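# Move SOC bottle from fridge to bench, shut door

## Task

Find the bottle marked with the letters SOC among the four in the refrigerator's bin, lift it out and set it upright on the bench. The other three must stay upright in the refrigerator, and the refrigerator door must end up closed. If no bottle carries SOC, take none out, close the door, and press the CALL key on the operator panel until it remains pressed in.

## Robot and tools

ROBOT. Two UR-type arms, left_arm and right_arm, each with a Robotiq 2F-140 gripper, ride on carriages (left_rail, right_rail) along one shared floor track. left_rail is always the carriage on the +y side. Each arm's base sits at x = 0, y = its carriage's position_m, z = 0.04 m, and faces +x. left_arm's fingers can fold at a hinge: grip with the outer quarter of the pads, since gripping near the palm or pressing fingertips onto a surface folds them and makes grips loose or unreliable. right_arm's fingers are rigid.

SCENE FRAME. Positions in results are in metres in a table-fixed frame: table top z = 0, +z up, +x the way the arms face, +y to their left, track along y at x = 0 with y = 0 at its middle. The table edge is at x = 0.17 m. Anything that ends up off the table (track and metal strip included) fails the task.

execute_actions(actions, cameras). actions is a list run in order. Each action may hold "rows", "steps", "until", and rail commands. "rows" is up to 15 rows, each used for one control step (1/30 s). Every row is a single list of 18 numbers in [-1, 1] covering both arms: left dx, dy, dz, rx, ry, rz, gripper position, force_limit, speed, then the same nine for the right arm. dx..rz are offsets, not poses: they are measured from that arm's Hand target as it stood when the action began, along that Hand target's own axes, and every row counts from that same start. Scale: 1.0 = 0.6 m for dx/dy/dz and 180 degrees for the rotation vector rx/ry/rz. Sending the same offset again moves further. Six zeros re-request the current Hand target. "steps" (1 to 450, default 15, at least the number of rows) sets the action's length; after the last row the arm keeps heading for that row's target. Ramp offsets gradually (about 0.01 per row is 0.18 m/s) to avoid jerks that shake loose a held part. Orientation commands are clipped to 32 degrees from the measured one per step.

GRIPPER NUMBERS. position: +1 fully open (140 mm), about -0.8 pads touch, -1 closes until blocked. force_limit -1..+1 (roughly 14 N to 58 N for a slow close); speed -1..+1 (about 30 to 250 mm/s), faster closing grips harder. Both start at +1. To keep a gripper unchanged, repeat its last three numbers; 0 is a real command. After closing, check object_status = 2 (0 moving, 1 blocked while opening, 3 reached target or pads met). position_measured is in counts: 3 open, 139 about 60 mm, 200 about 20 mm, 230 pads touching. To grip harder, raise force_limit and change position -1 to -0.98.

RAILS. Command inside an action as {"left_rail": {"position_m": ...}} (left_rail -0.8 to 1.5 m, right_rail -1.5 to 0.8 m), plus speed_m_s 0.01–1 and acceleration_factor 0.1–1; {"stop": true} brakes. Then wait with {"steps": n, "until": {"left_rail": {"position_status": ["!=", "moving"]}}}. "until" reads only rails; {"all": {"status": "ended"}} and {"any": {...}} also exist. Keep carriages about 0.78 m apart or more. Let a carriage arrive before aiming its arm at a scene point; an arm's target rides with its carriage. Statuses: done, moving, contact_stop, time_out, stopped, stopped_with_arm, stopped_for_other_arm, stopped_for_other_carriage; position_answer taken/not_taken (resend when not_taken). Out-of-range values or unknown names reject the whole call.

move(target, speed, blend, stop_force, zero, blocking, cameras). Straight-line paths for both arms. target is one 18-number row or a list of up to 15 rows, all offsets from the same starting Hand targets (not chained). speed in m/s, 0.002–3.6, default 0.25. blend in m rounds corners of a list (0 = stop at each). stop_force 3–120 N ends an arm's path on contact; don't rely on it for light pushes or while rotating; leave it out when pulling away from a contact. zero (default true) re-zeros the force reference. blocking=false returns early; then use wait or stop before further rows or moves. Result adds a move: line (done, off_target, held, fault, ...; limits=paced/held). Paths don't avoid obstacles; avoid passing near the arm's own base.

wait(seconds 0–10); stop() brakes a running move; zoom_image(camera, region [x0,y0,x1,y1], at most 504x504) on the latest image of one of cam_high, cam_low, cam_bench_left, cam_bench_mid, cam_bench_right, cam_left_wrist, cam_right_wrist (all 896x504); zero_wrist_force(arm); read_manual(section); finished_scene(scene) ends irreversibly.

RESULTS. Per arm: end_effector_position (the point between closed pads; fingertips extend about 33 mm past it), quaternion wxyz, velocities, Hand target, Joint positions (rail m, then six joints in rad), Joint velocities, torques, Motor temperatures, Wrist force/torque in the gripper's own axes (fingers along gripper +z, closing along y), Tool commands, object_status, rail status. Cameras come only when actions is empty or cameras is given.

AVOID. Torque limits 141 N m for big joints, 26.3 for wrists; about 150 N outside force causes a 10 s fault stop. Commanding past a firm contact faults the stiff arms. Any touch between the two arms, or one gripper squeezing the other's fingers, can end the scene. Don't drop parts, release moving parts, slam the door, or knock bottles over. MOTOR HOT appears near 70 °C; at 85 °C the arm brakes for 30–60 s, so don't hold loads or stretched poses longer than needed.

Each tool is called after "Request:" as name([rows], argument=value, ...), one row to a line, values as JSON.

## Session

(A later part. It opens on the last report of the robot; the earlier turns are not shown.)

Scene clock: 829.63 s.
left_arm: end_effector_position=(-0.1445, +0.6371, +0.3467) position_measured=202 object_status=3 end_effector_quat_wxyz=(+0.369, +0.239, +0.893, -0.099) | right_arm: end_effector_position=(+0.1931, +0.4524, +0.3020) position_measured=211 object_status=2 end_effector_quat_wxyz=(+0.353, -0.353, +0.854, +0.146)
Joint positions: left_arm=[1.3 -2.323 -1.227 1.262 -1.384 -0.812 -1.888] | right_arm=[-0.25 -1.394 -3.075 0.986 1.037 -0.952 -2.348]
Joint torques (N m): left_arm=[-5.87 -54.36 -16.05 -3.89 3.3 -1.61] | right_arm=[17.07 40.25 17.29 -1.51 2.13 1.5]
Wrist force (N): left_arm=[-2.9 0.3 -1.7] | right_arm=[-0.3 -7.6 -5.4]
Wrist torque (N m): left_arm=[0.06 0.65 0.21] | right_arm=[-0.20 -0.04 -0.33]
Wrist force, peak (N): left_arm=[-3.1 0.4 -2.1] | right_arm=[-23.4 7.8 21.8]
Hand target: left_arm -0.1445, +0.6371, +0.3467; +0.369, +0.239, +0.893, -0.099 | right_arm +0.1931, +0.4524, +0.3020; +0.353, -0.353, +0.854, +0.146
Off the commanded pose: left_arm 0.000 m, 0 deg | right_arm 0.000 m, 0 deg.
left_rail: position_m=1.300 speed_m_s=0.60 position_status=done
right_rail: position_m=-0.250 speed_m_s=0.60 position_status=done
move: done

Request:
move([
  [0,0,0,0,0,0,-0.58,-0.5,-1,0.0751,0.0621,-0.0751,0,0,0,-0.98,0,-1],
  [0,0,0,0,0,0,-0.58,-0.5,-1,0.1653,0.1108,-0.1653,0,0,0,-0.98,0,-1],
], speed=0.08, stop_force=60, zero=false, blend=0.02, cameras=["cam_right_wrist"])

Scene clock: 843.77 s.
left_arm: end_effector_position=(-0.1445, +0.6371, +0.3467) position_measured=202 object_status=3 end_effector_quat_wxyz=(+0.369, +0.239, +0.893, -0.099) | right_arm: end_effector_position=(+0.0478, +0.3986, +0.3022) position_measured=211 object_status=2 end_effector_quat_wxyz=(+0.354, -0.355, +0.853, +0.143)
Joint positions: left_arm=[1.3 -2.323 -1.227 1.262 -1.384 -0.812 -1.888] | right_arm=[-0.25 -1.088 -3.166 1.177 0.7 -0.83 -1.987]
Joint torques (N m): left_arm=[-5.26 -53.59 -16.48 -3.83 3.26 -1.65] | right_arm=[34.31 46.02 12.1 8.05 4.24 0.8]
Wrist force (N): left_arm=[-2.6 0.2 -1.8] | right_arm=[24.4 -45.0 4.4]
Wrist torque (N m): left_arm=[0.04 0.60 0.21] | right_arm=[0.82 -0.43 0.25]
Wrist force, peak (N): left_arm=[-2.9 0.3 -2.1] | right_arm=[24.4 -45.3 4.0]
Hand target: left_arm -0.1445, +0.6371, +0.3467; +0.369, +0.239, +0.893, -0.099 | right_arm +0.0469, +0.4003, +0.3020; +0.353, -0.353, +0.854, +0.146
Off the commanded pose: left_arm 0.000 m, 0 deg | right_arm 0.002 m, 0 deg.
left_rail: position_m=1.300 speed_m_s=0.60 position_status=done
right_rail: position_m=-0.250 speed_m_s=0.60 position_status=done
move: done
camera_calibration:
cam_right_wrist: T_world_to_cam=[[-0.698401, 0.715676, 0.00664005, -0.247113], [0.304941, 0.289162, 0.907412, -0.402978], [0.647492, 0.635762, -0.42019, -0.0110696], [0, 0, 0, 1]] pos_world=[-0.0425316, 0.300416, 0.362657]
Images, in order (width x height): cam_right_wrist 896x504.

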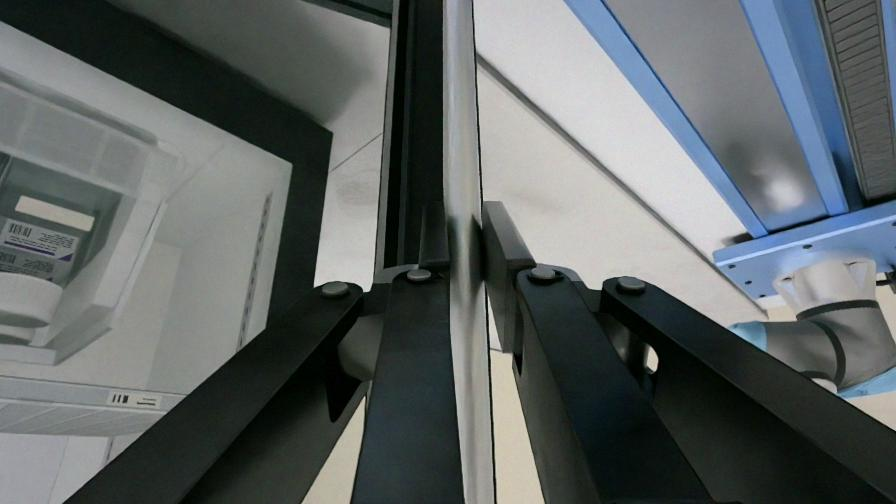

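Request:
move([
  [0,0,0,0,0,0,-0.58,-0.5,-1,0.0197,-0.0019,-0.0197,0,0,0,-0.98,0,-1],
  [0,0,0,0,0,0,-0.58,-0.5,-1,0.1331,0.015,-0.1331,0,0,0,-0.98,0,-1],
], speed=0.08, blend=0.01)

Scene clock: 869.83 s.
left_arm: end_effector_position=(-0.1445, +0.6371, +0.3467) position_measured=202 object_status=3 end_effector_quat_wxyz=(+0.369, +0.239, +0.893, -0.099) | right_arm: end_effector_position=(-0.0393, +0.3268, +0.3020) position_measured=211 object_status=2 end_effector_quat_wxyz=(+0.353, -0.353, +0.854, +0.146)
Joint positions: left_arm=[1.3 -2.323 -1.227 1.262 -1.384 -0.812 -1.888] | right_arm=[-0.25 -0.846 -3.253 1.366 0.376 -0.787 -1.657]
Joint torques (N m): left_arm=[-4.68 -53.83 -16.74 -3.9 3.24 -1.74] | right_arm=[6.69 37.5 14.48 -8.47 3.76 1.73]
Wrist force (N): left_arm=[-2.5 0.4 -2.1] | right_arm=[-3.1 14.6 -2.0]
Wrist torque (N m): left_arm=[0.08 0.58 0.21] | right_arm=[-0.74 0.04 -0.45]
Wrist force, peak (N): left_arm=[-3.0 0.3 -2.3] | right_arm=[24.9 -45.6 4.4]
Hand target: left_arm -0.1445, +0.6371, +0.3467; +0.369, +0.239, +0.893, -0.099 | right_arm -0.0393, +0.3268, +0.3020; +0.353, -0.353, +0.854, +0.146
Off the commanded pose: left_arm 0.000 m, 0 deg | right_arm 0.000 m, 0 deg.
left_rail: position_m=1.300 speed_m_s=0.60 position_status=done
right_rail: position_m=-0.250 speed_m_s=0.60 position_status=done
move: done; blend cut to 0.0084 m at target 1

Request:
move([
  [0,0,0,0,0,0,-0.58,-0.5,-1,0.0951,-0.0114,-0.0951,-0.0118,0,-0.0118,-0.98,0,-1],
  [0,0,0,0,0,0,-0.58,-0.5,-1,0.1871,-0.0484,-0.1871,-0.0275,0,-0.0275,-0.98,0,-1],
  [0,0,0,0,0,0,-0.58,-0.5,-1,0.273,-0.1082,-0.273,-0.0471,0,-0.0471,-0.98,0,-1],
], speed=0.1, blend=0.01, cameras=["cam_high","cam_right_wrist"])

Scene clock: 895.37 s.
left_arm: end_effector_position=(-0.1445, +0.6371, +0.3467) position_measured=202 object_status=3 end_effector_quat_wxyz=(+0.369, +0.239, +0.893, -0.099) | right_arm: end_effector_position=(-0.1540, +0.1142, +0.3032) position_measured=211 object_status=2 end_effector_quat_wxyz=(+0.340, -0.442, +0.812, +0.174)
Joint positions: left_arm=[1.3 -2.323 -1.227 1.262 -1.384 -0.812 -1.888] | right_arm=[-0.25 -0.17 -3.401 1.866 -0.429 -0.874 -1.023]
Joint torques (N m): left_arm=[-5.09 -54.32 -15.83 -3.68 3.2 -1.64] | right_arm=[44.09 23.69 -15.29 6.96 12 0.55]
Wrist force (N): left_arm=[-2.4 0.5 -1.9] | right_arm=[-6.3 -72.3 33.2]
Wrist torque (N m): left_arm=[0.10 0.56 0.22] | right_arm=[1.65 0.39 0.44]
Wrist force, peak (N): left_arm=[-3.0 0.6 -2.1] | right_arm=[-6.3 -72.3 33.2]
Hand target: left_arm -0.1445, +0.6371, +0.3467; +0.369, +0.239, +0.893, -0.099 | right_arm -0.1572, +0.1171, +0.3021; +0.336, -0.441, +0.812, +0.182
Off the commanded pose: left_arm 0.000 m, 0 deg | right_arm 0.004 m, 1 deg.
left_rail: position_m=1.300 speed_m_s=0.60 position_status=done
right_rail: position_m=-0.250 speed_m_s=0.60 position_status=done
move: off_target (right_arm)
camera_calibration:
cam_right_wrist: T_world_to_cam=[[-0.829726, 0.558159, -0.0037379, -0.183674], [0.231451, 0.35014, 0.907652, -0.278422], [0.507923, 0.752237, -0.419707, 0.265884], [0, 0, 0, 1]] pos_world=[-0.223006, -0.0000018728, 0.363617]
Images, in order (width x height): cam_high 896x504, cam_right_wrist 896x504.

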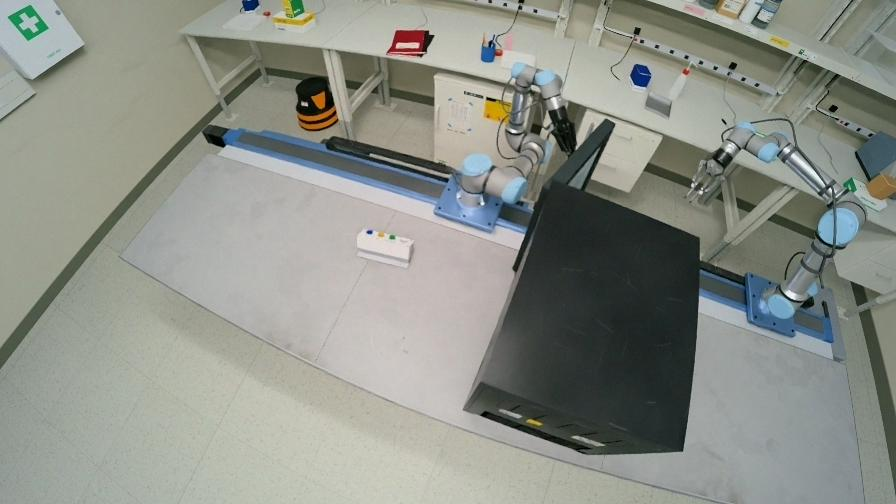

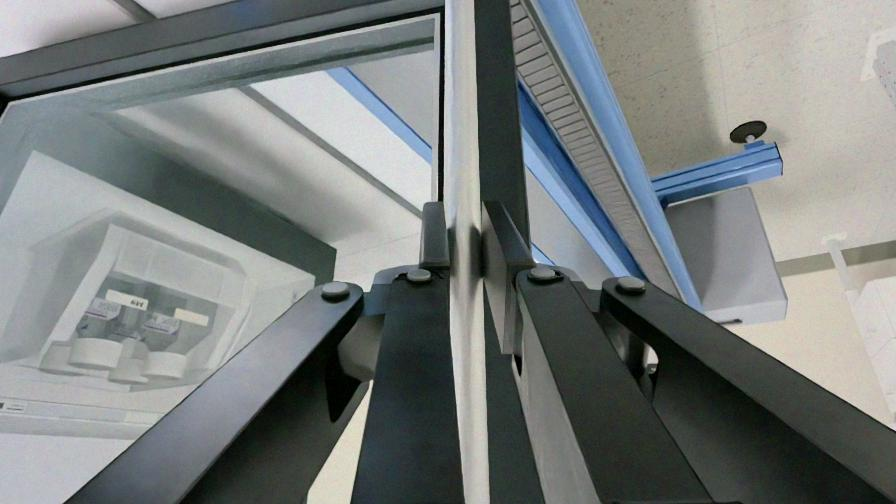

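Request:
move([
  [0,0,0,0,0,0,-0.58,-0.5,-1,0.0015,-0.0105,-0.0015,0,0,0,-0.98,0,-1],
  [0,0,0,0,0,0,-0.58,-0.5,-1,0.0685,-0.055,-0.0685,-0.0157,0,-0.0157,-0.98,0,-1],
  [0,0,0,0,0,0,-0.58,-0.5,-1,0.1307,-0.1123,-0.1307,-0.0314,0,-0.0314,-0.98,0,-1],
], speed=0.08, blend=0.003)

Scene clock: 925.07 s.
left_arm: end_effector_position=(-0.1445, +0.6371, +0.3467) position_measured=202 object_status=3 end_effector_quat_wxyz=(+0.369, +0.239, +0.893, -0.099) | right_arm: end_effector_position=(-0.1611, -0.0126, +0.3021) position_measured=211 object_status=2 end_effector_quat_wxyz=(+0.323, -0.496, +0.779, +0.205)
Joint positions: left_arm=[1.3 -2.323 -1.227 1.262 -1.384 -0.812 -1.888] | right_arm=[-0.25 0.396 -3.419 2.129 -0.918 -1.075 -0.571]
Joint torques (N m): left_arm=[-5.2 -56.06 -16.58 -3.98 3.09 -1.75] | right_arm=[24.87 18.3 -8.67 -0.23 5.9 1.22]
Wrist force (N): left_arm=[-2.4 0.5 -2.0] | right_arm=[-12.6 -32.1 14.1]
Wrist torque (N m): left_arm=[0.10 0.58 0.21] | right_arm=[0.67 0.38 -0.11]
Wrist force, peak (N): left_arm=[-2.8 0.6 -2.3] | right_arm=[-7.8 -74.3 32.6]
Hand target: left_arm -0.1445, +0.6371, +0.3467; +0.369, +0.239, +0.893, -0.099 | right_arm -0.1612, -0.0126, +0.3021; +0.323, -0.496, +0.779, +0.205
Off the commanded pose: left_arm 0.000 m, 0 deg | right_arm 0.000 m, 0 deg.
left_rail: position_m=1.300 speed_m_s=0.60 position_status=done
right_rail: position_m=-0.250 speed_m_s=0.60 position_status=done
move: done

Request:
move(target=[-0.1465,0.5938,0.1152,-0.0411,-0.0277,-0.0376,1,-0.5,-1,-0.0012,-0.0038,0.0012,0,0,0,-0.98,0,-1], speed=0.3)

Request:
execute_actions([
  {"left_rail":{"position_m":0.75},"steps":250,"until":{"all":{"status":"ended"}}},
], cameras=["cam_left_wrist","cam_high"])

Scene clock: 961.77 s.
left_arm: end_effector_position=(+0.1297, +0.8902, +0.3595) position_measured=3 object_status=0 end_effector_quat_wxyz=(+0.415, +0.157, +0.893, -0.073) | right_arm: end_effector_position=(-0.1588, -0.0125, +0.3022) position_measured=211 object_status=2 end_effector_quat_wxyz=(+0.323, -0.496, +0.779, +0.206)
Joint positions: left_arm=[1.3 -2.25 -1.984 1.974 -1.193 -0.762 -2.061] | right_arm=[-0.25 0.401 -3.417 2.136 -0.928 -1.077 -0.567]
Joint torques (N m): left_arm=[-5.69 -19.78 -15.89 -0.85 3.17 -2.07] | right_arm=[-10.82 51.27 12.27 -9.02 -10 2.05]
Wrist force (N): left_arm=[-2.6 0.5 -2.0] | right_arm=[6.3 40.1 -25.2]
Wrist torque (N m): left_arm=[0.08 0.58 0.21] | right_arm=[-1.50 -0.41 -0.77]
Wrist force, peak (N): left_arm=[-3.5 2.4 -1.2] | right_arm=[6.0 40.4 -25.9]
Hand target: left_arm +0.1297, +0.8902, +0.3595; +0.415, +0.157, +0.893, -0.073 | right_arm -0.1587, -0.0126, +0.3021; +0.323, -0.496, +0.779, +0.205
Off the commanded pose: left_arm 0.000 m, 0 deg | right_arm 0.000 m, 0 deg.
left_rail: position_m=1.300 speed_m_s=0.60 position_status=done
right_rail: position_m=-0.250 speed_m_s=0.60 position_status=done
move: done

Scene clock: 964.13 s.
left_arm: end_effector_position=(+0.1297, +0.3402, +0.3595) position_measured=3 object_status=3 end_effector_quat_wxyz=(+0.415, +0.157, +0.893, -0.073) | right_arm: end_effector_position=(-0.1588, -0.0125, +0.3022) position_measured=211 object_status=2 end_effector_quat_wxyz=(+0.323, -0.496, +0.779, +0.206)
Joint positions: left_arm=[0.75 -2.25 -1.984 1.974 -1.193 -0.762 -2.061] | right_arm=[-0.25 0.401 -3.417 2.136 -0.928 -1.077 -0.567]
Joint torques (N m): left_arm=[-1.83 -4.26 -24.19 -2.22 1.77 -1.77] | right_arm=[-19.84 51.46 12.1 -9.22 -10.15 1.98]
Wrist force (N): left_arm=[-2.7 0.4 -1.9] | right_arm=[6.5 40.4 -25.4]
Wrist torque (N m): left_arm=[0.07 0.60 0.21] | right_arm=[-1.46 -0.41 -0.77]
Wrist force, peak (N): left_arm=[-3.0 1.1 -2.3] | right_arm=[6.2 40.4 -25.8]
Hand target: left_arm +0.1297, +0.3402, +0.3595; +0.415, +0.157, +0.893, -0.073 | right_arm -0.1587, -0.0126, +0.3021; +0.323, -0.496, +0.779, +0.205
Tool commands: left_gripper/position=+1.0 left_gripper/force_limit=-0.5 left_gripper/speed=-1.0 right_gripper/position=-0.98 right_gripper/force_limit=+0.0 right_gripper/speed=-1.0
Off the commanded pose: left_arm 0.000 m, 0 deg | right_arm 0.000 m, 0 deg.
left_rail: position_m=0.750 speed_m_s=0.60 position_status=done
right_rail: position_m=-0.250 speed_m_s=0.60 position_status=done
camera_calibration:
cam_left_wrist: T_world_to_cam=[[0.369583, 0.929074, -0.0151945, -0.349941], [0.335329, -0.118107, 0.934668, -0.337893], [0.866581, -0.350532, -0.355196, 0.281265], [0, 0, 0, 1]] pos_world=[-0.00110081, 0.383806, 0.410405]
Images, in order (width x height): cam_high 896x504, cam_left_wrist 896x504.

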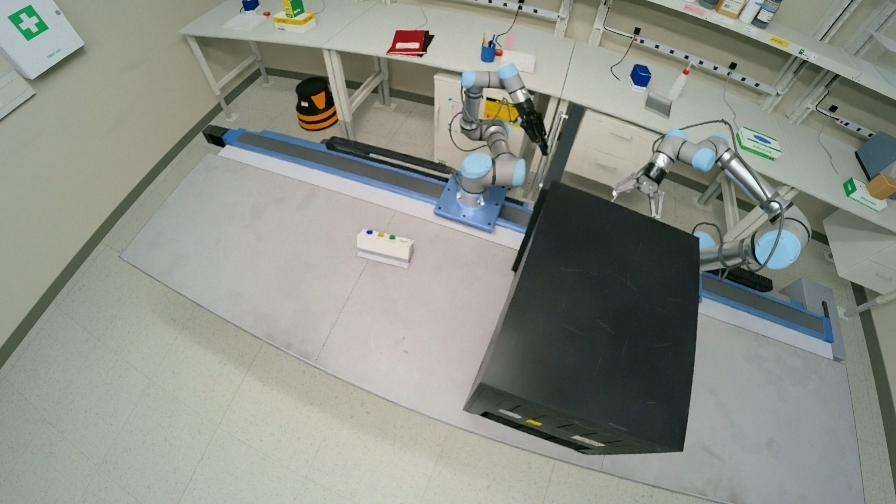

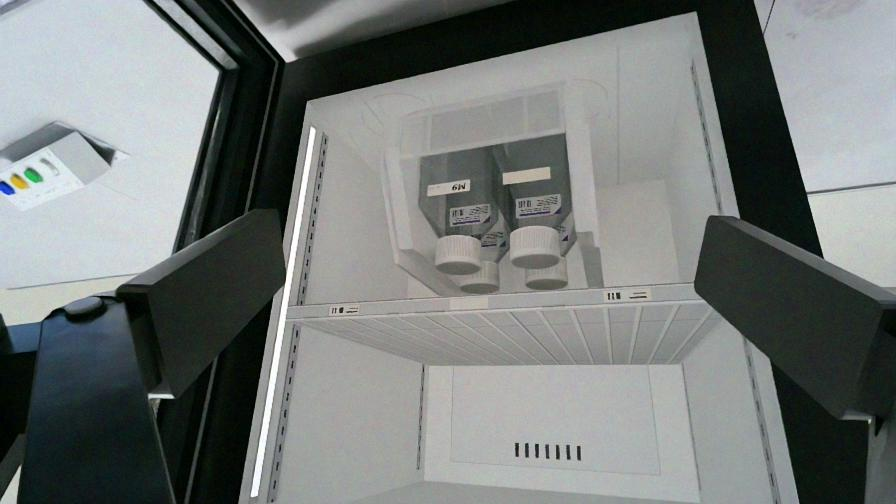

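Request:
zoom_image(camera="cam_left_wrist", region=[390, 110, 610, 310])

Scaled by 2.291 from the camera's 896x504 image, which has a finer 1280x720 frame.

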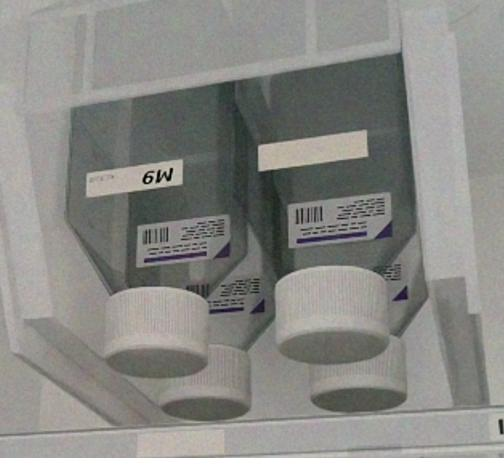

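Request:
zoom_image(camera="cam_left_wrist", region=[360, 60, 620, 200])

Scaled by 1.938 from the camera's 896x504 image, which has a finer 1280x720 frame.

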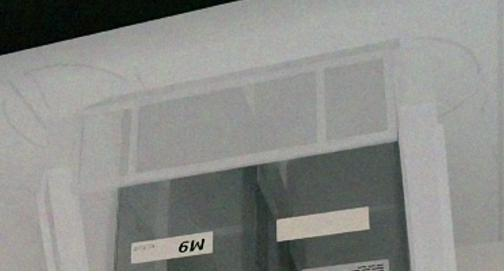

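Request:
move(target=[-0.0207,0.1397,0.3565,0.1102,-0.0272,0.0846,1,-0.5,-1,0.0006,0.002,-0.0006,0,0,0,-0.98,0,-1], speed=0.15, cameras=["cam_left_wrist"])

Request:
zoom_image(camera="cam_left_wrist", region=[300, 50, 700, 350])

Scene clock: 1071.13 s.
left_arm: end_effector_position=(+0.3082, +0.3634, +0.2356) position_measured=3 object_status=3 end_effector_quat_wxyz=(+0.433, +0.316, +0.832, -0.144) | right_arm: end_effector_position=(-0.1600, -0.0125, +0.3021) position_measured=211 object_status=2 end_effector_quat_wxyz=(+0.323, -0.496, +0.779, +0.205)
Joint positions: left_arm=[0.75 -1.665 -2.009 2.64 -2.86 -0.83 -0.676] | right_arm=[-0.25 0.398 -3.418 2.133 -0.923 -1.076 -0.569]
Joint torques (N m): left_arm=[0.44 -2.05 -23.72 -3.31 1.1 0.11] | right_arm=[13.38 46.71 1.62 0.36 0.39 -0.95]
Wrist force (N): left_arm=[13.0 -17.5 -43.3] | right_arm=[-8.3 0.6 -7.9]
Wrist torque (N m): left_arm=[-5.53 -0.99 -1.14] | right_arm=[-0.24 0.01 -0.30]
Wrist force, peak (N): left_arm=[30.5 -34.4 -80.6] | right_arm=[5.5 41.3 -26.5]
Hand target: left_arm +0.3082, +0.3634, +0.2356; +0.433, +0.316, +0.832, -0.144 (not the last commanded pose) | right_arm -0.1600, -0.0125, +0.3021; +0.323, -0.496, +0.779, +0.205
Tool commands: left_gripper/position=+1.0 left_gripper/force_limit=-0.498039 left_gripper/speed=-1.0 right_gripper/position=-0.98 right_gripper/force_limit=+0.0 right_gripper/speed=-1.0
Off the commanded pose: left_arm 0.013 m, 5 deg | right_arm 0.000 m, 0 deg.
FORCE FAULT: contact force on the left arm reached its limit, and that arm stopped for 10 seconds. The contact can be on any part of that arm, not only on its tool. That arm's remaining commands of this call were not run. That arm's target is now where it stood when the stop ended, not its last command. That arm accepts commands again.
left_rail: position_m=0.750 speed_m_s=0.60 position_status=done
right_rail: position_m=-0.250 speed_m_s=0.60 position_status=done
move: fault (left_arm)
camera_calibration:
cam_left_wrist: T_world_to_cam=[[0.673798, 0.738625, 0.0207362, -0.472391], [0.196483, -0.20615, 0.958591, -0.21014], [0.712314, -0.641822, -0.284031, 0.227424], [0, 0, 0, 1]] pos_world=[0.197588, 0.451565, 0.275829]
Images, in order (width x height): cam_left_wrist 896x504.

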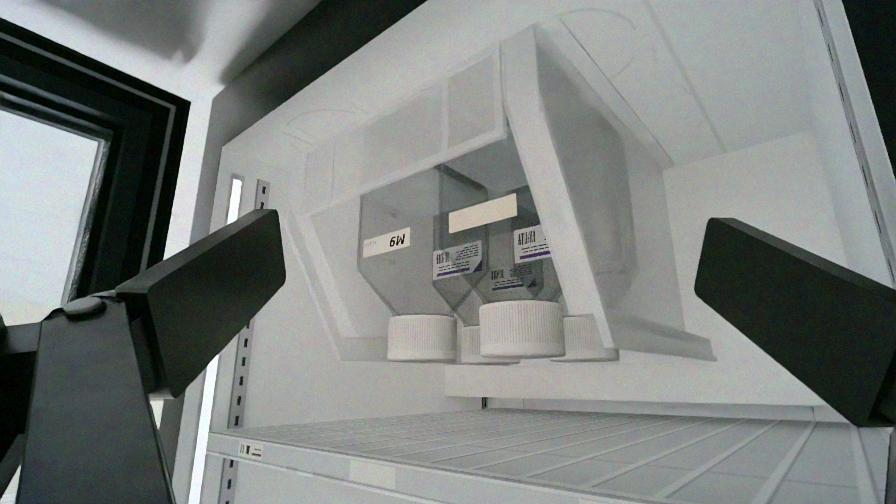

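Scaled by 1.260 from the camera's 896x504 image, which has a finer 1280x720 frame.

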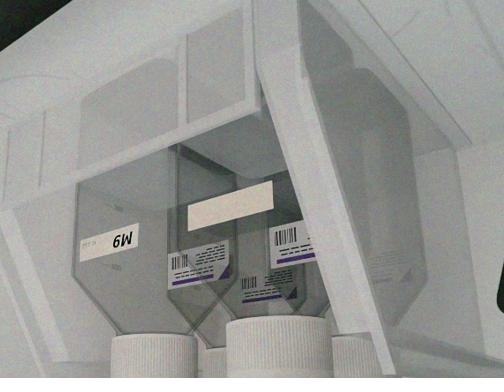

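Request:
move(target=[0,-0.03,-0.1,0,0,0,1,-0.5,-1,0,0,0,0,0,0,-0.98,0,-1], speed=0.1, cameras=["cam_left_wrist"])

Request:
zoom_image(camera="cam_left_wrist", region=[340, 130, 640, 350])

Scene clock: 1083.93 s.
left_arm: end_effector_position=(+0.2588, +0.3806, +0.2701) position_measured=3 object_status=3 end_effector_quat_wxyz=(+0.433, +0.316, +0.832, -0.144) | right_arm: end_effector_position=(-0.1600, -0.0126, +0.3021) position_measured=211 object_status=2 end_effector_quat_wxyz=(+0.323, -0.496, +0.779, +0.205)
Joint positions: left_arm=[0.75 -1.933 -2.349 2.59 -2.227 -0.692 -1.01] | right_arm=[-0.25 0.398 -3.418 2.133 -0.923 -1.076 -0.569]
Joint torques (N m): left_arm=[-5.77 -6.16 -39.17 -1.94 3.09 -2.04] | right_arm=[7.64 46.79 -0.46 -3.9 -0.55 -0.92]
Wrist force (N): left_arm=[-3.4 -1.3 -2.4] | right_arm=[-6.4 2.4 -7.4]
Wrist torque (N m): left_arm=[-0.27 0.77 0.23] | right_arm=[-0.27 0.09 -0.31]
Wrist force, peak (N): left_arm=[12.4 -17.3 -44.0] | right_arm=[-9.5 0.4 -8.5]
Hand target: left_arm +0.2588, +0.3806, +0.2701; +0.433, +0.316, +0.832, -0.144 | right_arm -0.1600, -0.0126, +0.3021; +0.323, -0.496, +0.779, +0.205
Off the commanded pose: left_arm 0.000 m, 0 deg | right_arm 0.000 m, 0 deg.
left_rail: position_m=0.750 speed_m_s=0.60 position_status=done
right_rail: position_m=-0.250 speed_m_s=0.60 position_status=done
move: done
camera_calibration:
cam_left_wrist: T_world_to_cam=[[0.673899, 0.738534, 0.0206975, -0.452484], [0.196481, -0.20615, 0.958591, -0.229863], [0.712219, -0.641927, -0.284032, 0.283485], [0, 0, 0, 1]] pos_world=[0.148189, 0.468765, 0.310229]
Images, in order (width x height): cam_left_wrist 896x504.

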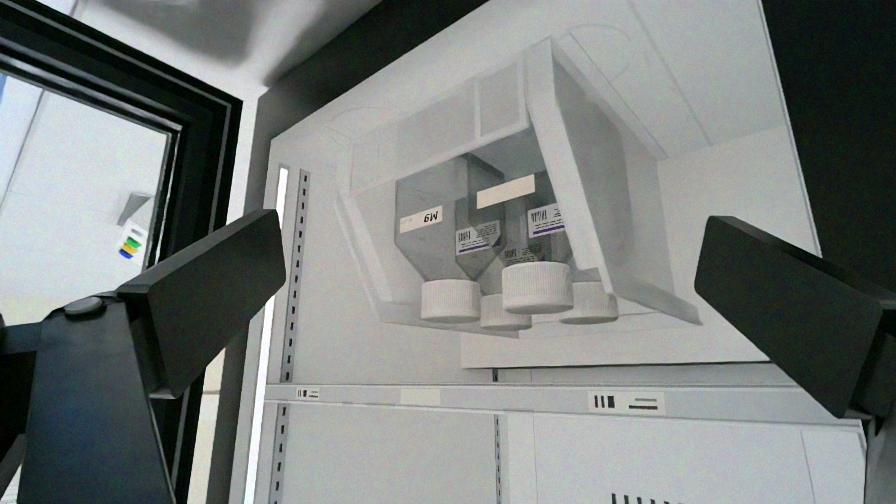

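Scaled by 1.680 from the camera's 896x504 image, which has a finer 1280x720 frame.

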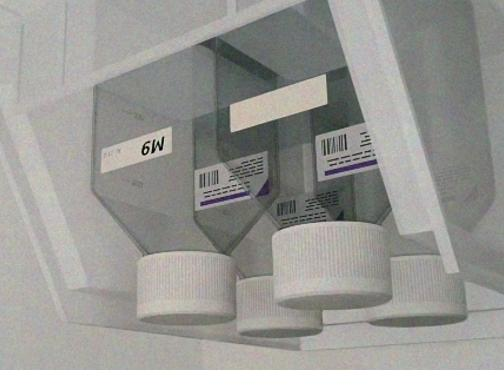

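Request:
move(target=[0.083,-0.0285,-0.2027,-0.2144,-0.1861,-0.0802,1,-0.5,-1,0,0,0,0,0,0,-0.98,0,-1], speed=0.15)

Request:
execute_actions([
  {"left_rail":{"position_m":0.6,"speed_m_s":0.4},"steps":250,"until":{"all":{"status":"ended"}}},
], cameras=["cam_left_wrist"])

Scene clock: 1199.83 s.
left_arm: end_effector_position=(+0.1499, +0.4500, +0.3001) position_measured=3 object_status=3 end_effector_quat_wxyz=(+0.707, +0.000, +0.707, -0.001) | right_arm: end_effector_position=(-0.1600, -0.0125, +0.3021) position_measured=211 object_status=2 end_effector_quat_wxyz=(+0.323, -0.496, +0.779, +0.205)
Joint positions: left_arm=[0.75 -2.467 -1.586 2.205 -0.62 -0.895 -3.142] | right_arm=[-0.25 0.398 -3.418 2.133 -0.923 -1.076 -0.569]
Joint torques (N m): left_arm=[7.2 -1.8 -29.84 3.36 -1.86 -1.93] | right_arm=[-14.64 46.15 -10.19 -3.85 -1.42 -0.54]
Wrist force (N): left_arm=[-3.7 -1.2 -3.5] | right_arm=[-5.6 2.4 -7.3]
Wrist torque (N m): left_arm=[-0.22 0.86 0.25] | right_arm=[-0.27 0.01 -0.31]
Wrist force, peak (N): left_arm=[-4.0 -1.5 -4.0] | right_arm=[-6.4 2.3 -7.4]
Hand target: left_arm +0.1499, +0.4500, +0.3001; +0.707, +0.000, +0.707, +0.000 | right_arm -0.1600, -0.0125, +0.3021; +0.323, -0.496, +0.779, +0.205
Off the commanded pose: left_arm 0.000 m, 0 deg | right_arm 0.000 m, 0 deg.
left_rail: position_m=0.750 speed_m_s=0.60 position_status=done
right_rail: position_m=-0.250 speed_m_s=0.60 position_status=done
move: done

Scene clock: 1201.20 s.
left_arm: end_effector_position=(+0.1499, +0.3000, +0.3001) position_measured=3 object_status=3 end_effector_quat_wxyz=(+0.707, +0.000, +0.707, +0.000) | right_arm: end_effector_position=(-0.1600, -0.0125, +0.3021) position_measured=211 object_status=2 end_effector_quat_wxyz=(+0.323, -0.496, +0.779, +0.205)
Joint positions: left_arm=[0.6 -2.467 -1.586 2.204 -0.62 -0.895 -3.142] | right_arm=[-0.25 0.398 -3.418 2.133 -0.923 -1.076 -0.569]
Joint torques (N m): left_arm=[6.26 -9.17 -25.33 1.16 0.86 -1.89] | right_arm=[-14.31 46.54 -9.95 -3.88 -1.55 -0.63]
Wrist force (N): left_arm=[-4.1 -1.6 -3.8] | right_arm=[-5.5 2.6 -7.3]
Wrist torque (N m): left_arm=[-0.32 0.94 0.25] | right_arm=[-0.23 0.00 -0.31]
Wrist force, peak (N): left_arm=[-4.0 -2.3 -3.8] | right_arm=[-6.1 2.3 -7.8]
Hand target: left_arm +0.1499, +0.3000, +0.3001; +0.707, +0.000, +0.707, +0.000 | right_arm -0.1600, -0.0125, +0.3021; +0.323, -0.496, +0.779, +0.205
Tool commands: left_gripper/position=+1.0 left_gripper/force_limit=-0.5 left_gripper/speed=-1.0 right_gripper/position=-0.98 right_gripper/force_limit=+0.0 right_gripper/speed=-1.0
Off the commanded pose: left_arm 0.000 m, 0 deg | right_arm 0.000 m, 0 deg.
left_rail: position_m=0.600 speed_m_s=0.40 position_status=done
right_rail: position_m=-0.250 speed_m_s=0.60 position_status=done
camera_calibration:
cam_left_wrist: T_world_to_cam=[[0.0331521, 0.999422, 0.00750499, -0.29844], [-0.32917, 0.00382817, 0.944263, -0.233744], [0.943689, -0.0337747, 0.329106, -0.0833206], [0, 0, 0, 1]] pos_world=[0.0115813, 0.296348, 0.250377]
Images, in order (width x height): cam_left_wrist 896x504.

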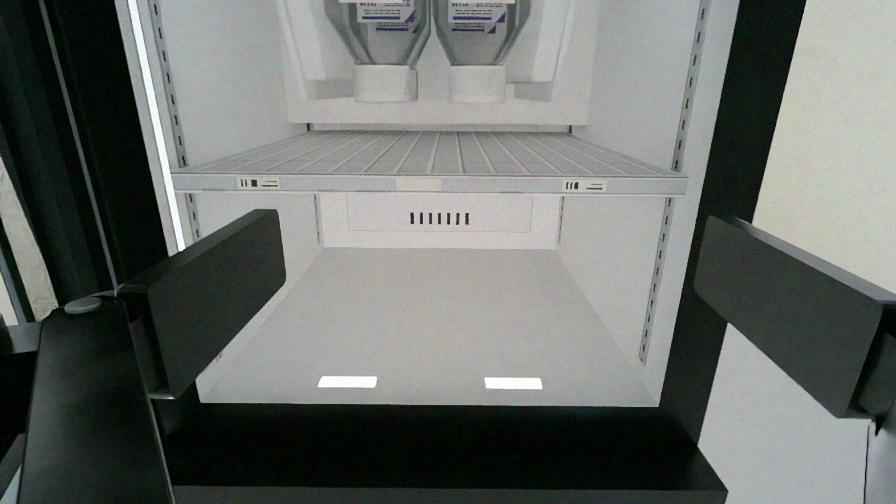

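Request:
move(target=[0.0952,0.005,0.25,0,0,0,-0.05,-0.5,0,0,0,0,0,0,0,-0.98,0,-1], speed=0.15, cameras=["cam_left_wrist"])

Request:
zoom_image(camera="cam_left_wrist", region=[290, 0, 690, 320])

Scene clock: 1298.23 s.
left_arm: end_effector_position=(+0.2999, +0.3029, +0.2428) position_measured=135 object_status=3 end_effector_quat_wxyz=(+0.707, +0.000, +0.707, +0.000) | right_arm: end_effector_position=(-0.1600, -0.0125, +0.3021) position_measured=211 object_status=2 end_effector_quat_wxyz=(+0.323, -0.496, +0.779, +0.205)
Joint positions: left_arm=[0.6 -2.074 -1.581 2.393 -0.814 -0.503 -3.141] | right_arm=[-0.25 0.398 -3.418 2.133 -0.923 -1.076 -0.569]
Joint torques (N m): left_arm=[6.39 0.47 -28.36 -0.18 1.6 1.81] | right_arm=[-13.5 46.47 -9.94 -3.61 -2.33 -0.34]
Wrist force (N): left_arm=[-3.8 -1.6 -3.4] | right_arm=[-5.8 2.4 -7.1]
Wrist torque (N m): left_arm=[-0.31 0.95 0.11] | right_arm=[-0.26 0.03 -0.32]
Wrist force, peak (N): left_arm=[-4.3 -1.7 -4.7] | right_arm=[-6.2 2.4 -7.8]
Hand target: left_arm +0.2999, +0.3029, +0.2428; +0.707, +0.000, +0.707, +0.000 | right_arm -0.1600, -0.0125, +0.3021; +0.323, -0.496, +0.779, +0.205
Off the commanded pose: left_arm 0.000 m, 0 deg | right_arm 0.000 m, 0 deg.
left_rail: position_m=0.600 speed_m_s=0.40 position_status=done
right_rail: position_m=-0.250 speed_m_s=0.60 position_status=done
move: done
camera_calibration:
cam_left_wrist: T_world_to_cam=[[0.0331521, 0.999422, 0.00750499, -0.305878], [-0.32917, 0.00382817, 0.944263, -0.130306], [0.943689, -0.0337747, 0.329106, -0.205824], [0, 0, 0, 1]] pos_world=[0.161481, 0.299248, 0.193077]
Images, in order (width x height): cam_left_wrist 896x504.

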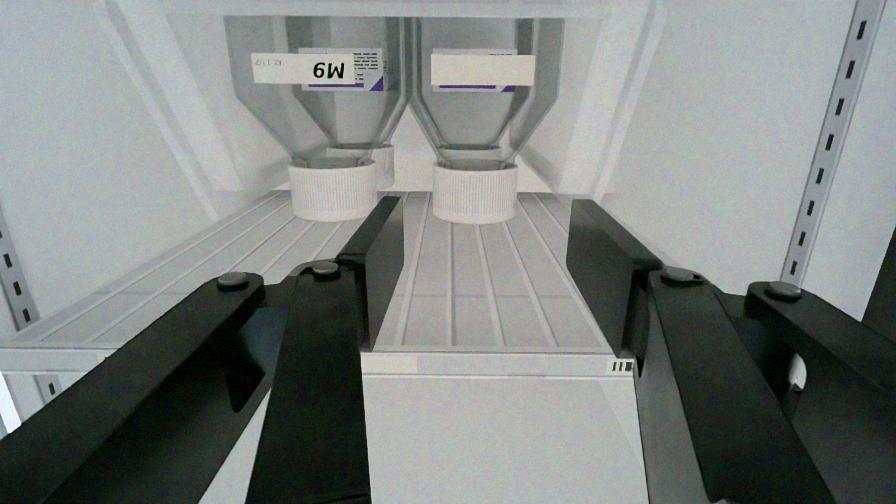

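Scaled by 1.260 from the camera's 896x504 image, which has a finer 1280x720 frame.

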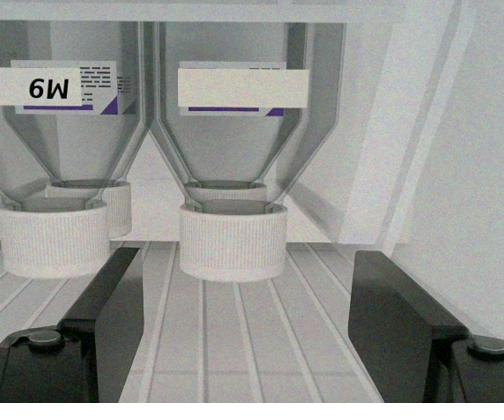

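Request:
move([
  [-0.0747,-0.0045,0.0418,0,0.1389,0,-0.05,-0.5,0,0,0,0,0,0,0,-0.98,0,-1],
], speed=0.12, cameras=["cam_left_wrist"])

Scene clock: 1382.53 s.
left_arm: end_effector_position=(+0.3250, +0.3002, +0.2876) position_measured=135 object_status=3 end_effector_quat_wxyz=(+0.537, +0.000, +0.844, +0.000) | right_arm: end_effector_position=(-0.1600, -0.0125, +0.3021) position_measured=211 object_status=2 end_effector_quat_wxyz=(+0.323, -0.496, +0.779, +0.205)
Joint positions: left_arm=[0.6 -1.884 -2.03 2.312 -1.272 -0.531 -2.223] | right_arm=[-0.25 0.398 -3.418 2.133 -0.923 -1.076 -0.569]
Joint torques (N m): left_arm=[7.19 -16.15 -38.24 -3.14 -0.36 1.96] | right_arm=[-13.24 46.07 -10.62 -3.38 -3.04 -0.15]
Wrist force (N): left_arm=[-4.1 -1.5 -3.0] | right_arm=[-5.7 2.4 -7.2]
Wrist torque (N m): left_arm=[-0.32 0.98 0.08] | right_arm=[-0.25 0.02 -0.31]
Wrist force, peak (N): left_arm=[-4.4 -1.5 -3.9] | right_arm=[-6.2 2.4 -7.7]
Hand target: left_arm +0.3250, +0.3002, +0.2876; +0.537, +0.000, +0.844, +0.000 | right_arm -0.1600, -0.0125, +0.3021; +0.323, -0.496, +0.779, +0.205
Off the commanded pose: left_arm 0.000 m, 0 deg | right_arm 0.000 m, 0 deg.
left_rail: position_m=0.600 speed_m_s=0.40 position_status=done
right_rail: position_m=-0.250 speed_m_s=0.60 position_status=done
move: done
camera_calibration:
cam_left_wrist: T_world_to_cam=[[0.0336361, 0.999409, -0.00704617, -0.300262], [0.100793, 0.00362208, 0.994901, -0.318558], [0.994339, -0.0341748, -0.100612, -0.137214], [0, 0, 0, 1]] pos_world=[0.178646, 0.296549, 0.301013]
Images, in order (width x height): cam_left_wrist 896x504.

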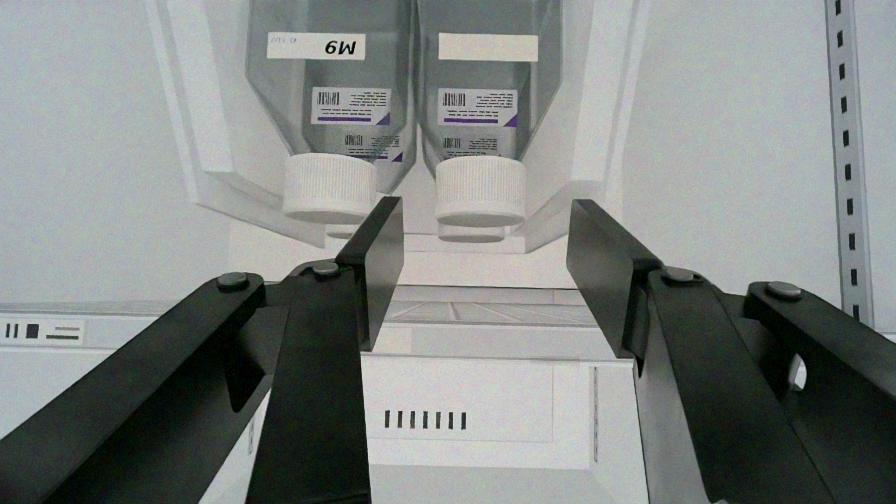

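Request:
move(target=[0,0,0.15,0,0,0,-0.05,-0.5,0,0,0,0,0,0,0,-0.98,0,-1], speed=0.07, stop_force=10, cameras=["cam_left_wrist"])

Scene clock: 1393.73 s.
left_arm: end_effector_position=(+0.4065, +0.3001, +0.2495) position_measured=135 object_status=3 end_effector_quat_wxyz=(+0.537, +0.000, +0.844, +0.000) | right_arm: end_effector_position=(-0.1600, -0.0125, +0.3021) position_measured=211 object_status=2 end_effector_quat_wxyz=(+0.323, -0.496, +0.779, +0.205)
Joint positions: left_arm=[0.6 -1.6 -1.877 2.474 -2.108 -0.438 -1.638] | right_arm=[-0.25 0.398 -3.418 2.133 -0.923 -1.076 -0.569]
Joint torques (N m): left_arm=[8.24 5.64 -12.97 -4.53 0.06 1.97] | right_arm=[-13.12 44.65 -10.62 -2.94 -3.29 -0.01]
Wrist force (N): left_arm=[-3.7 -1.4 -3.0] | right_arm=[-5.0 2.7 -6.9]
Wrist torque (N m): left_arm=[-0.30 0.89 0.08] | right_arm=[-0.21 -0.07 -0.31]
Wrist force, peak (N): left_arm=[-3.9 -1.6 -3.7] | right_arm=[-6.3 2.5 -7.9]
Hand target: left_arm +0.4065, +0.3001, +0.2495; +0.537, +0.000, +0.844, +0.000 | right_arm -0.1600, -0.0125, +0.3021; +0.323, -0.496, +0.779, +0.205
Off the commanded pose: left_arm 0.000 m, 0 deg | right_arm 0.000 m, 0 deg.
left_rail: position_m=0.600 speed_m_s=0.40 position_status=done
right_rail: position_m=-0.250 speed_m_s=0.60 position_status=done
move: done
camera_calibration:
cam_left_wrist: T_world_to_cam=[[0.0336358, 0.999409, -0.00704974, -0.303171], [0.100793, 0.00362567, 0.994901, -0.288868], [0.994339, -0.0341749, -0.100612, -0.22209], [0, 0, 0, 1]] pos_world=[0.260146, 0.296449, 0.262913]
Images, in order (width x height): cam_left_wrist 896x504.

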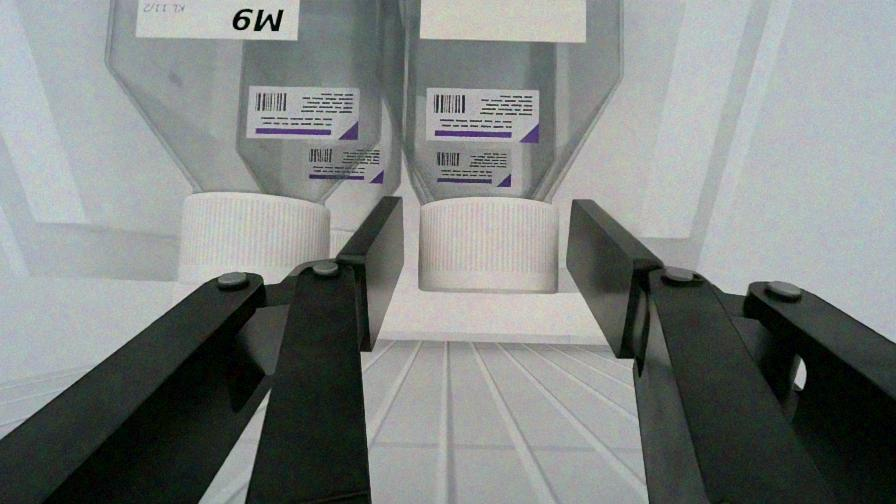

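Request:
move(target=[0,0.0015,-0.005,0,0,0,-0.05,-0.5,0,0,0,0,0,0,0,-0.98,0,-1], speed=0.05)

Request:
execute_actions([
  {"rows":[[0,0,0,0,0,0,-1,-0.2,-1,0,0,0,0,0,0,-0.98,0,-1]],"steps":60},
], cameras=["cam_left_wrist"])

Scene clock: 1409.70 s.
left_arm: end_effector_position=(+0.4038, +0.3010, +0.2508) position_measured=135 object_status=3 end_effector_quat_wxyz=(+0.537, +0.000, +0.844, +0.000) | right_arm: end_effector_position=(-0.1600, -0.0125, +0.3021) position_measured=211 object_status=2 end_effector_quat_wxyz=(+0.323, -0.496, +0.779, +0.205)
Joint positions: left_arm=[0.6 -1.609 -1.889 2.472 -2.074 -0.439 -1.659] | right_arm=[-0.25 0.398 -3.418 2.133 -0.923 -1.076 -0.569]
Joint torques (N m): left_arm=[-5.99 -21 -35.65 -1.28 0.07 -1.7] | right_arm=[-13.52 44.86 -10.38 -2.86 -3.26 0.21]
Wrist force (N): left_arm=[-3.8 -1.3 -3.0] | right_arm=[-6.0 2.5 -7.8]
Wrist torque (N m): left_arm=[-0.29 0.89 0.24] | right_arm=[-0.24 0.03 -0.31]
Wrist force, peak (N): left_arm=[-4.1 -1.6 -3.0] | right_arm=[-6.2 2.4 -7.7]
Hand target: left_arm +0.4038, +0.3010, +0.2508; +0.537, +0.000, +0.844, +0.000 | right_arm -0.1600, -0.0125, +0.3021; +0.323, -0.496, +0.779, +0.205
Off the commanded pose: left_arm 0.000 m, 0 deg | right_arm 0.000 m, 0 deg.
left_rail: position_m=0.600 speed_m_s=0.40 position_status=done
right_rail: position_m=-0.250 speed_m_s=0.60 position_status=done
move: done

Scene clock: 1411.90 s.
left_arm: end_effector_position=(+0.4038, +0.3010, +0.2508) position_measured=159 object_status=2 end_effector_quat_wxyz=(+0.537, +0.000, +0.844, -0.001) | right_arm: end_effector_position=(-0.1600, -0.0125, +0.3021) position_measured=211 object_status=2 end_effector_quat_wxyz=(+0.323, -0.496, +0.779, +0.205)
Joint positions: left_arm=[0.6 -1.609 -1.889 2.472 -2.073 -0.439 -1.66] | right_arm=[-0.25 0.398 -3.418 2.133 -0.923 -1.076 -0.569]
Joint torques (N m): left_arm=[-1.69 -18.12 -26.93 -1.42 0.21 -1.6] | right_arm=[-13.39 44.53 -10.12 -2.93 -3.24 0.33]
Wrist force (N): left_arm=[-5.6 -2.5 -4.4] | right_arm=[-5.9 2.1 -7.3]
Wrist torque (N m): left_arm=[-0.24 0.93 0.21] | right_arm=[-0.31 0.01 -0.31]
Wrist force, peak (N): left_arm=[-5.4 -2.6 -4.7] | right_arm=[-6.0 2.5 -8.0]
Hand target: left_arm +0.4038, +0.3010, +0.2508; +0.537, +0.000, +0.844, +0.000 | right_arm -0.1600, -0.0125, +0.3021; +0.323, -0.496, +0.779, +0.205
Off the commanded pose: left_arm 0.000 m, 0 deg | right_arm 0.000 m, 0 deg.
left_rail: position_m=0.600 speed_m_s=0.40 position_status=done
right_rail: position_m=-0.250 speed_m_s=0.60 position_status=done
camera_calibration:
cam_left_wrist: T_world_to_cam=[[0.0336358, 0.999409, -0.00704974, -0.303971], [0.100793, 0.00362567, 0.994901, -0.289892], [0.994339, -0.0341749, -0.100612, -0.219243], [0, 0, 0, 1]] pos_world=[0.257446, 0.297349, 0.264213]
Images, in order (width x height): cam_left_wrist 896x504.

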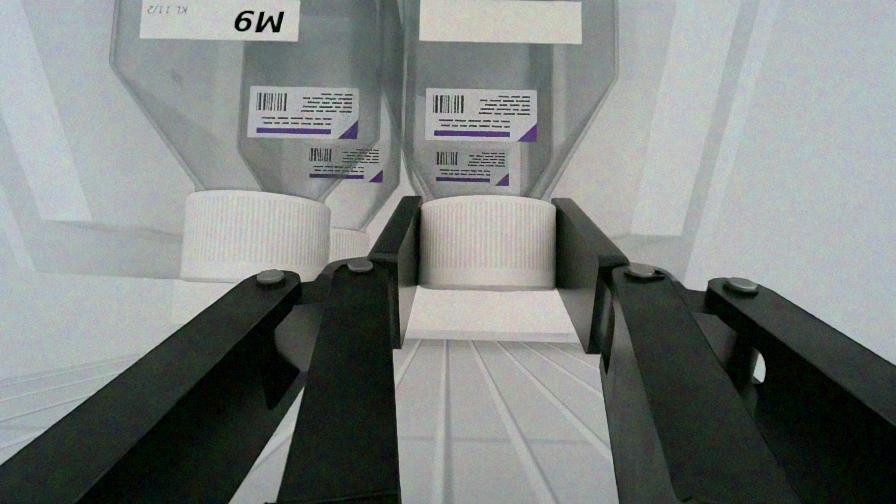

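Request:
move(target=[-0.0076,0,-0.0035,0,0,0,-0.98,0.4,-1,0,0,0,0,0,0,-0.98,0,-1], speed=0.03, cameras=["cam_left_wrist"])

Scene clock: 1446.40 s.
left_arm: end_effector_position=(+0.4038, +0.3010, +0.2558) position_measured=161 object_status=2 end_effector_quat_wxyz=(+0.537, +0.000, +0.844, +0.000) | right_arm: end_effector_position=(-0.1600, -0.0125, +0.3021) position_measured=211 object_status=2 end_effector_quat_wxyz=(+0.323, -0.496, +0.779, +0.205)
Joint positions: left_arm=[0.6 -1.609 -1.9 2.463 -2.054 -0.439 -1.659] | right_arm=[-0.25 0.398 -3.418 2.133 -0.923 -1.076 -0.569]
Joint torques (N m): left_arm=[4.06 -21.75 -38.26 -1.56 2.14 -1.33] | right_arm=[-13.01 44.04 -9.9 -2.43 -2.93 0.63]
Wrist force (N): left_arm=[-0.2 -1.3 -1.3] | right_arm=[-6.1 2.7 -7.7]
Wrist torque (N m): left_arm=[-0.28 0.90 0.18] | right_arm=[-0.25 0.00 -0.32]
Wrist force, peak (N): left_arm=[-5.1 -3.4 -4.9] | right_arm=[-6.0 2.5 -8.1]
Hand target: left_arm +0.4038, +0.3010, +0.2558; +0.537, +0.000, +0.844, +0.000 | right_arm -0.1600, -0.0125, +0.3021; +0.323, -0.496, +0.779, +0.205
Off the commanded pose: left_arm 0.000 m, 0 deg | right_arm 0.000 m, 0 deg.
left_rail: position_m=0.600 speed_m_s=0.40 position_status=done
right_rail: position_m=-0.250 speed_m_s=0.60 position_status=done
move: done
camera_calibration:
cam_left_wrist: T_world_to_cam=[[0.0336531, 0.99941, -0.00685031, -0.304093], [0.100885, 0.00342225, 0.994892, -0.294829], [0.994329, -0.0341723, -0.10071, -0.218709], [0, 0, 0, 1]] pos_world=[0.257446, 0.297449, 0.269214]
Images, in order (width x height): cam_left_wrist 896x504.

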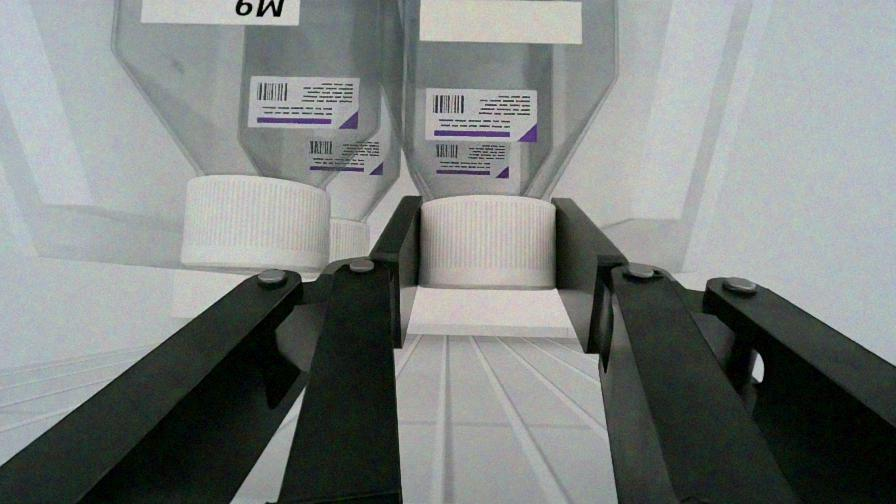

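Request:
move([
  [0.0254,0,-0.0626,0,-0.0778,0,-0.98,0.4,-1,0,0,0,0,0,0,-0.98,0,-1],
  [0.0647,0,-0.1153,0,-0.1556,0,-0.98,0.4,-1,0,0,0,0,0,0,-0.98,0,-1],
], speed=0.05, blend=0.005, stop_force=15, cameras=["cam_left_wrist"])

Scene clock: 1481.17 s.
left_arm: end_effector_position=(+0.3247, +0.3011, +0.2499) position_measured=161 object_status=2 end_effector_quat_wxyz=(+0.725, +0.000, +0.689, +0.000) | right_arm: end_effector_position=(-0.1600, -0.0125, +0.3021) position_measured=211 object_status=2 end_effector_quat_wxyz=(+0.323, -0.496, +0.779, +0.205)
Joint positions: left_arm=[0.6 -1.986 -1.521 2.369 -0.721 -0.417 -3.259] | right_arm=[-0.25 0.398 -3.418 2.133 -0.923 -1.076 -0.569]
Joint torques (N m): left_arm=[-7.27 -2.98 -27.94 2.51 -2.23 -2.07] | right_arm=[-13.32 44.94 -9.05 -2.33 -3.17 0.86]
Wrist force (N): left_arm=[-4.7 -1.6 0.5] | right_arm=[-5.3 2.9 -7.9]
Wrist torque (N m): left_arm=[-0.32 0.80 0.19] | right_arm=[-0.33 -0.03 -0.32]
Wrist force, peak (N): left_arm=[-4.7 -1.8 0.3] | right_arm=[-6.5 2.5 -8.0]
Hand target: left_arm +0.3247, +0.3011, +0.2499; +0.725, +0.000, +0.689, +0.000 | right_arm -0.1600, -0.0125, +0.3021; +0.323, -0.496, +0.779, +0.205
Off the commanded pose: left_arm 0.000 m, 0 deg | right_arm 0.000 m, 0 deg.
left_rail: position_m=0.600 speed_m_s=0.40 position_status=done
right_rail: position_m=-0.250 speed_m_s=0.60 position_status=done
move: done
camera_calibration:
cam_left_wrist: T_world_to_cam=[[0.0327535, 0.999422, 0.0091392, -0.305137], [-0.378214, 0.00392985, 0.92571, -0.108351], [0.925139, -0.0337768, 0.378124, -0.23795], [0, 0, 0, 1]] pos_world=[0.189152, 0.297349, 0.193065]
Images, in order (width x height): cam_left_wrist 896x504.

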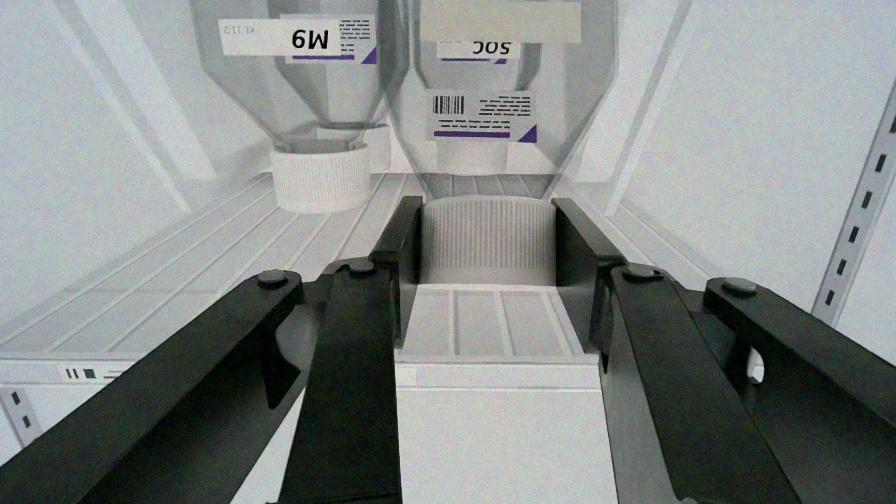

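Request:
zoom_image(camera="cam_left_wrist", region=[400, 0, 600, 150])

Scaled by 2.520 from the camera's 896x504 image, which has a finer 1280x720 frame.

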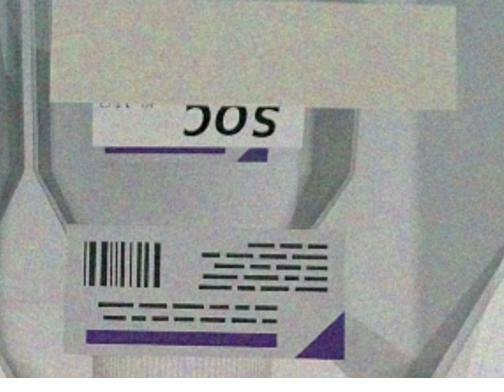

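Request:
move(target=[-0.1661,0,-0.0775,0,0,0,-0.98,0.4,-1,0,0,0,0,0,0,-0.98,0,-1], speed=0.05, stop_force=12, cameras=["cam_left_wrist"])

Scene clock: 1495.43 s.
left_arm: end_effector_position=(+0.2731, +0.3012, +0.3470) position_measured=161 object_status=2 end_effector_quat_wxyz=(+0.725, +0.000, +0.689, +0.000) | right_arm: end_effector_position=(-0.1600, -0.0125, +0.3021) position_measured=211 object_status=2 end_effector_quat_wxyz=(+0.323, -0.496, +0.779, +0.205)
Joint positions: left_arm=[0.6 -2.155 -1.718 2.232 -0.42 -0.585 -3.22] | right_arm=[-0.25 0.398 -3.418 2.133 -0.923 -1.076 -0.569]
Joint torques (N m): left_arm=[-5.62 -24.69 -32.26 3.87 -2.28 1.94] | right_arm=[-13.36 44.02 -7.58 -2.07 -3.1 0.83]
Wrist force (N): left_arm=[0.1 -1.2 -4.1] | right_arm=[-4.7 2.7 -7.1]
Wrist torque (N m): left_arm=[-0.24 1.12 0.09] | right_arm=[-0.26 -0.04 -0.31]
Wrist force, peak (N): left_arm=[-5.0 -1.7 0.8] | right_arm=[-6.0 3.0 -8.1]
Hand target: left_arm +0.2731, +0.3012, +0.3470; +0.725, +0.000, +0.689, +0.000 | right_arm -0.1600, -0.0125, +0.3021; +0.323, -0.496, +0.779, +0.205
Off the commanded pose: left_arm 0.000 m, 0 deg | right_arm 0.000 m, 0 deg.
left_rail: position_m=0.600 speed_m_s=0.40 position_status=done
right_rail: position_m=-0.250 speed_m_s=0.60 position_status=done
move: done
camera_calibration:
cam_left_wrist: T_world_to_cam=[[0.0327535, 0.999422, 0.0091392, -0.304537], [-0.378214, 0.00392985, 0.92571, -0.217716], [0.925139, -0.0337768, 0.378124, -0.227015], [0, 0, 0, 1]] pos_world=[0.137652, 0.297549, 0.290165]
Images, in order (width x height): cam_left_wrist 896x504.

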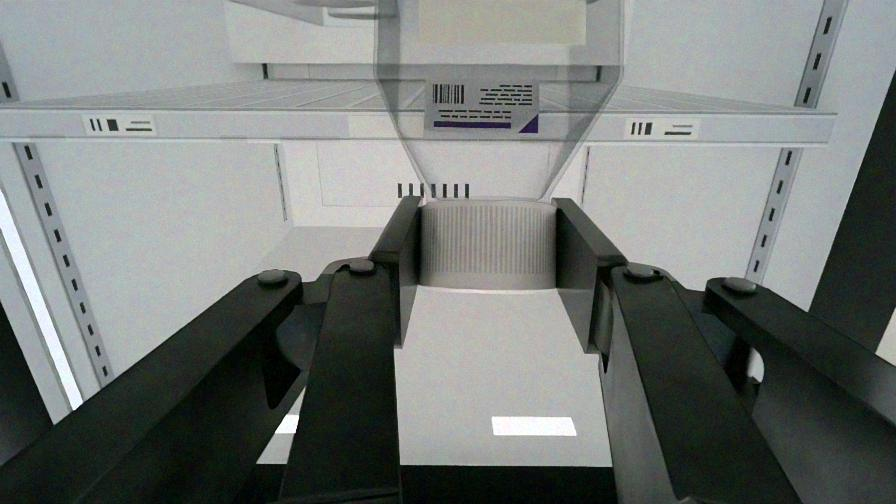

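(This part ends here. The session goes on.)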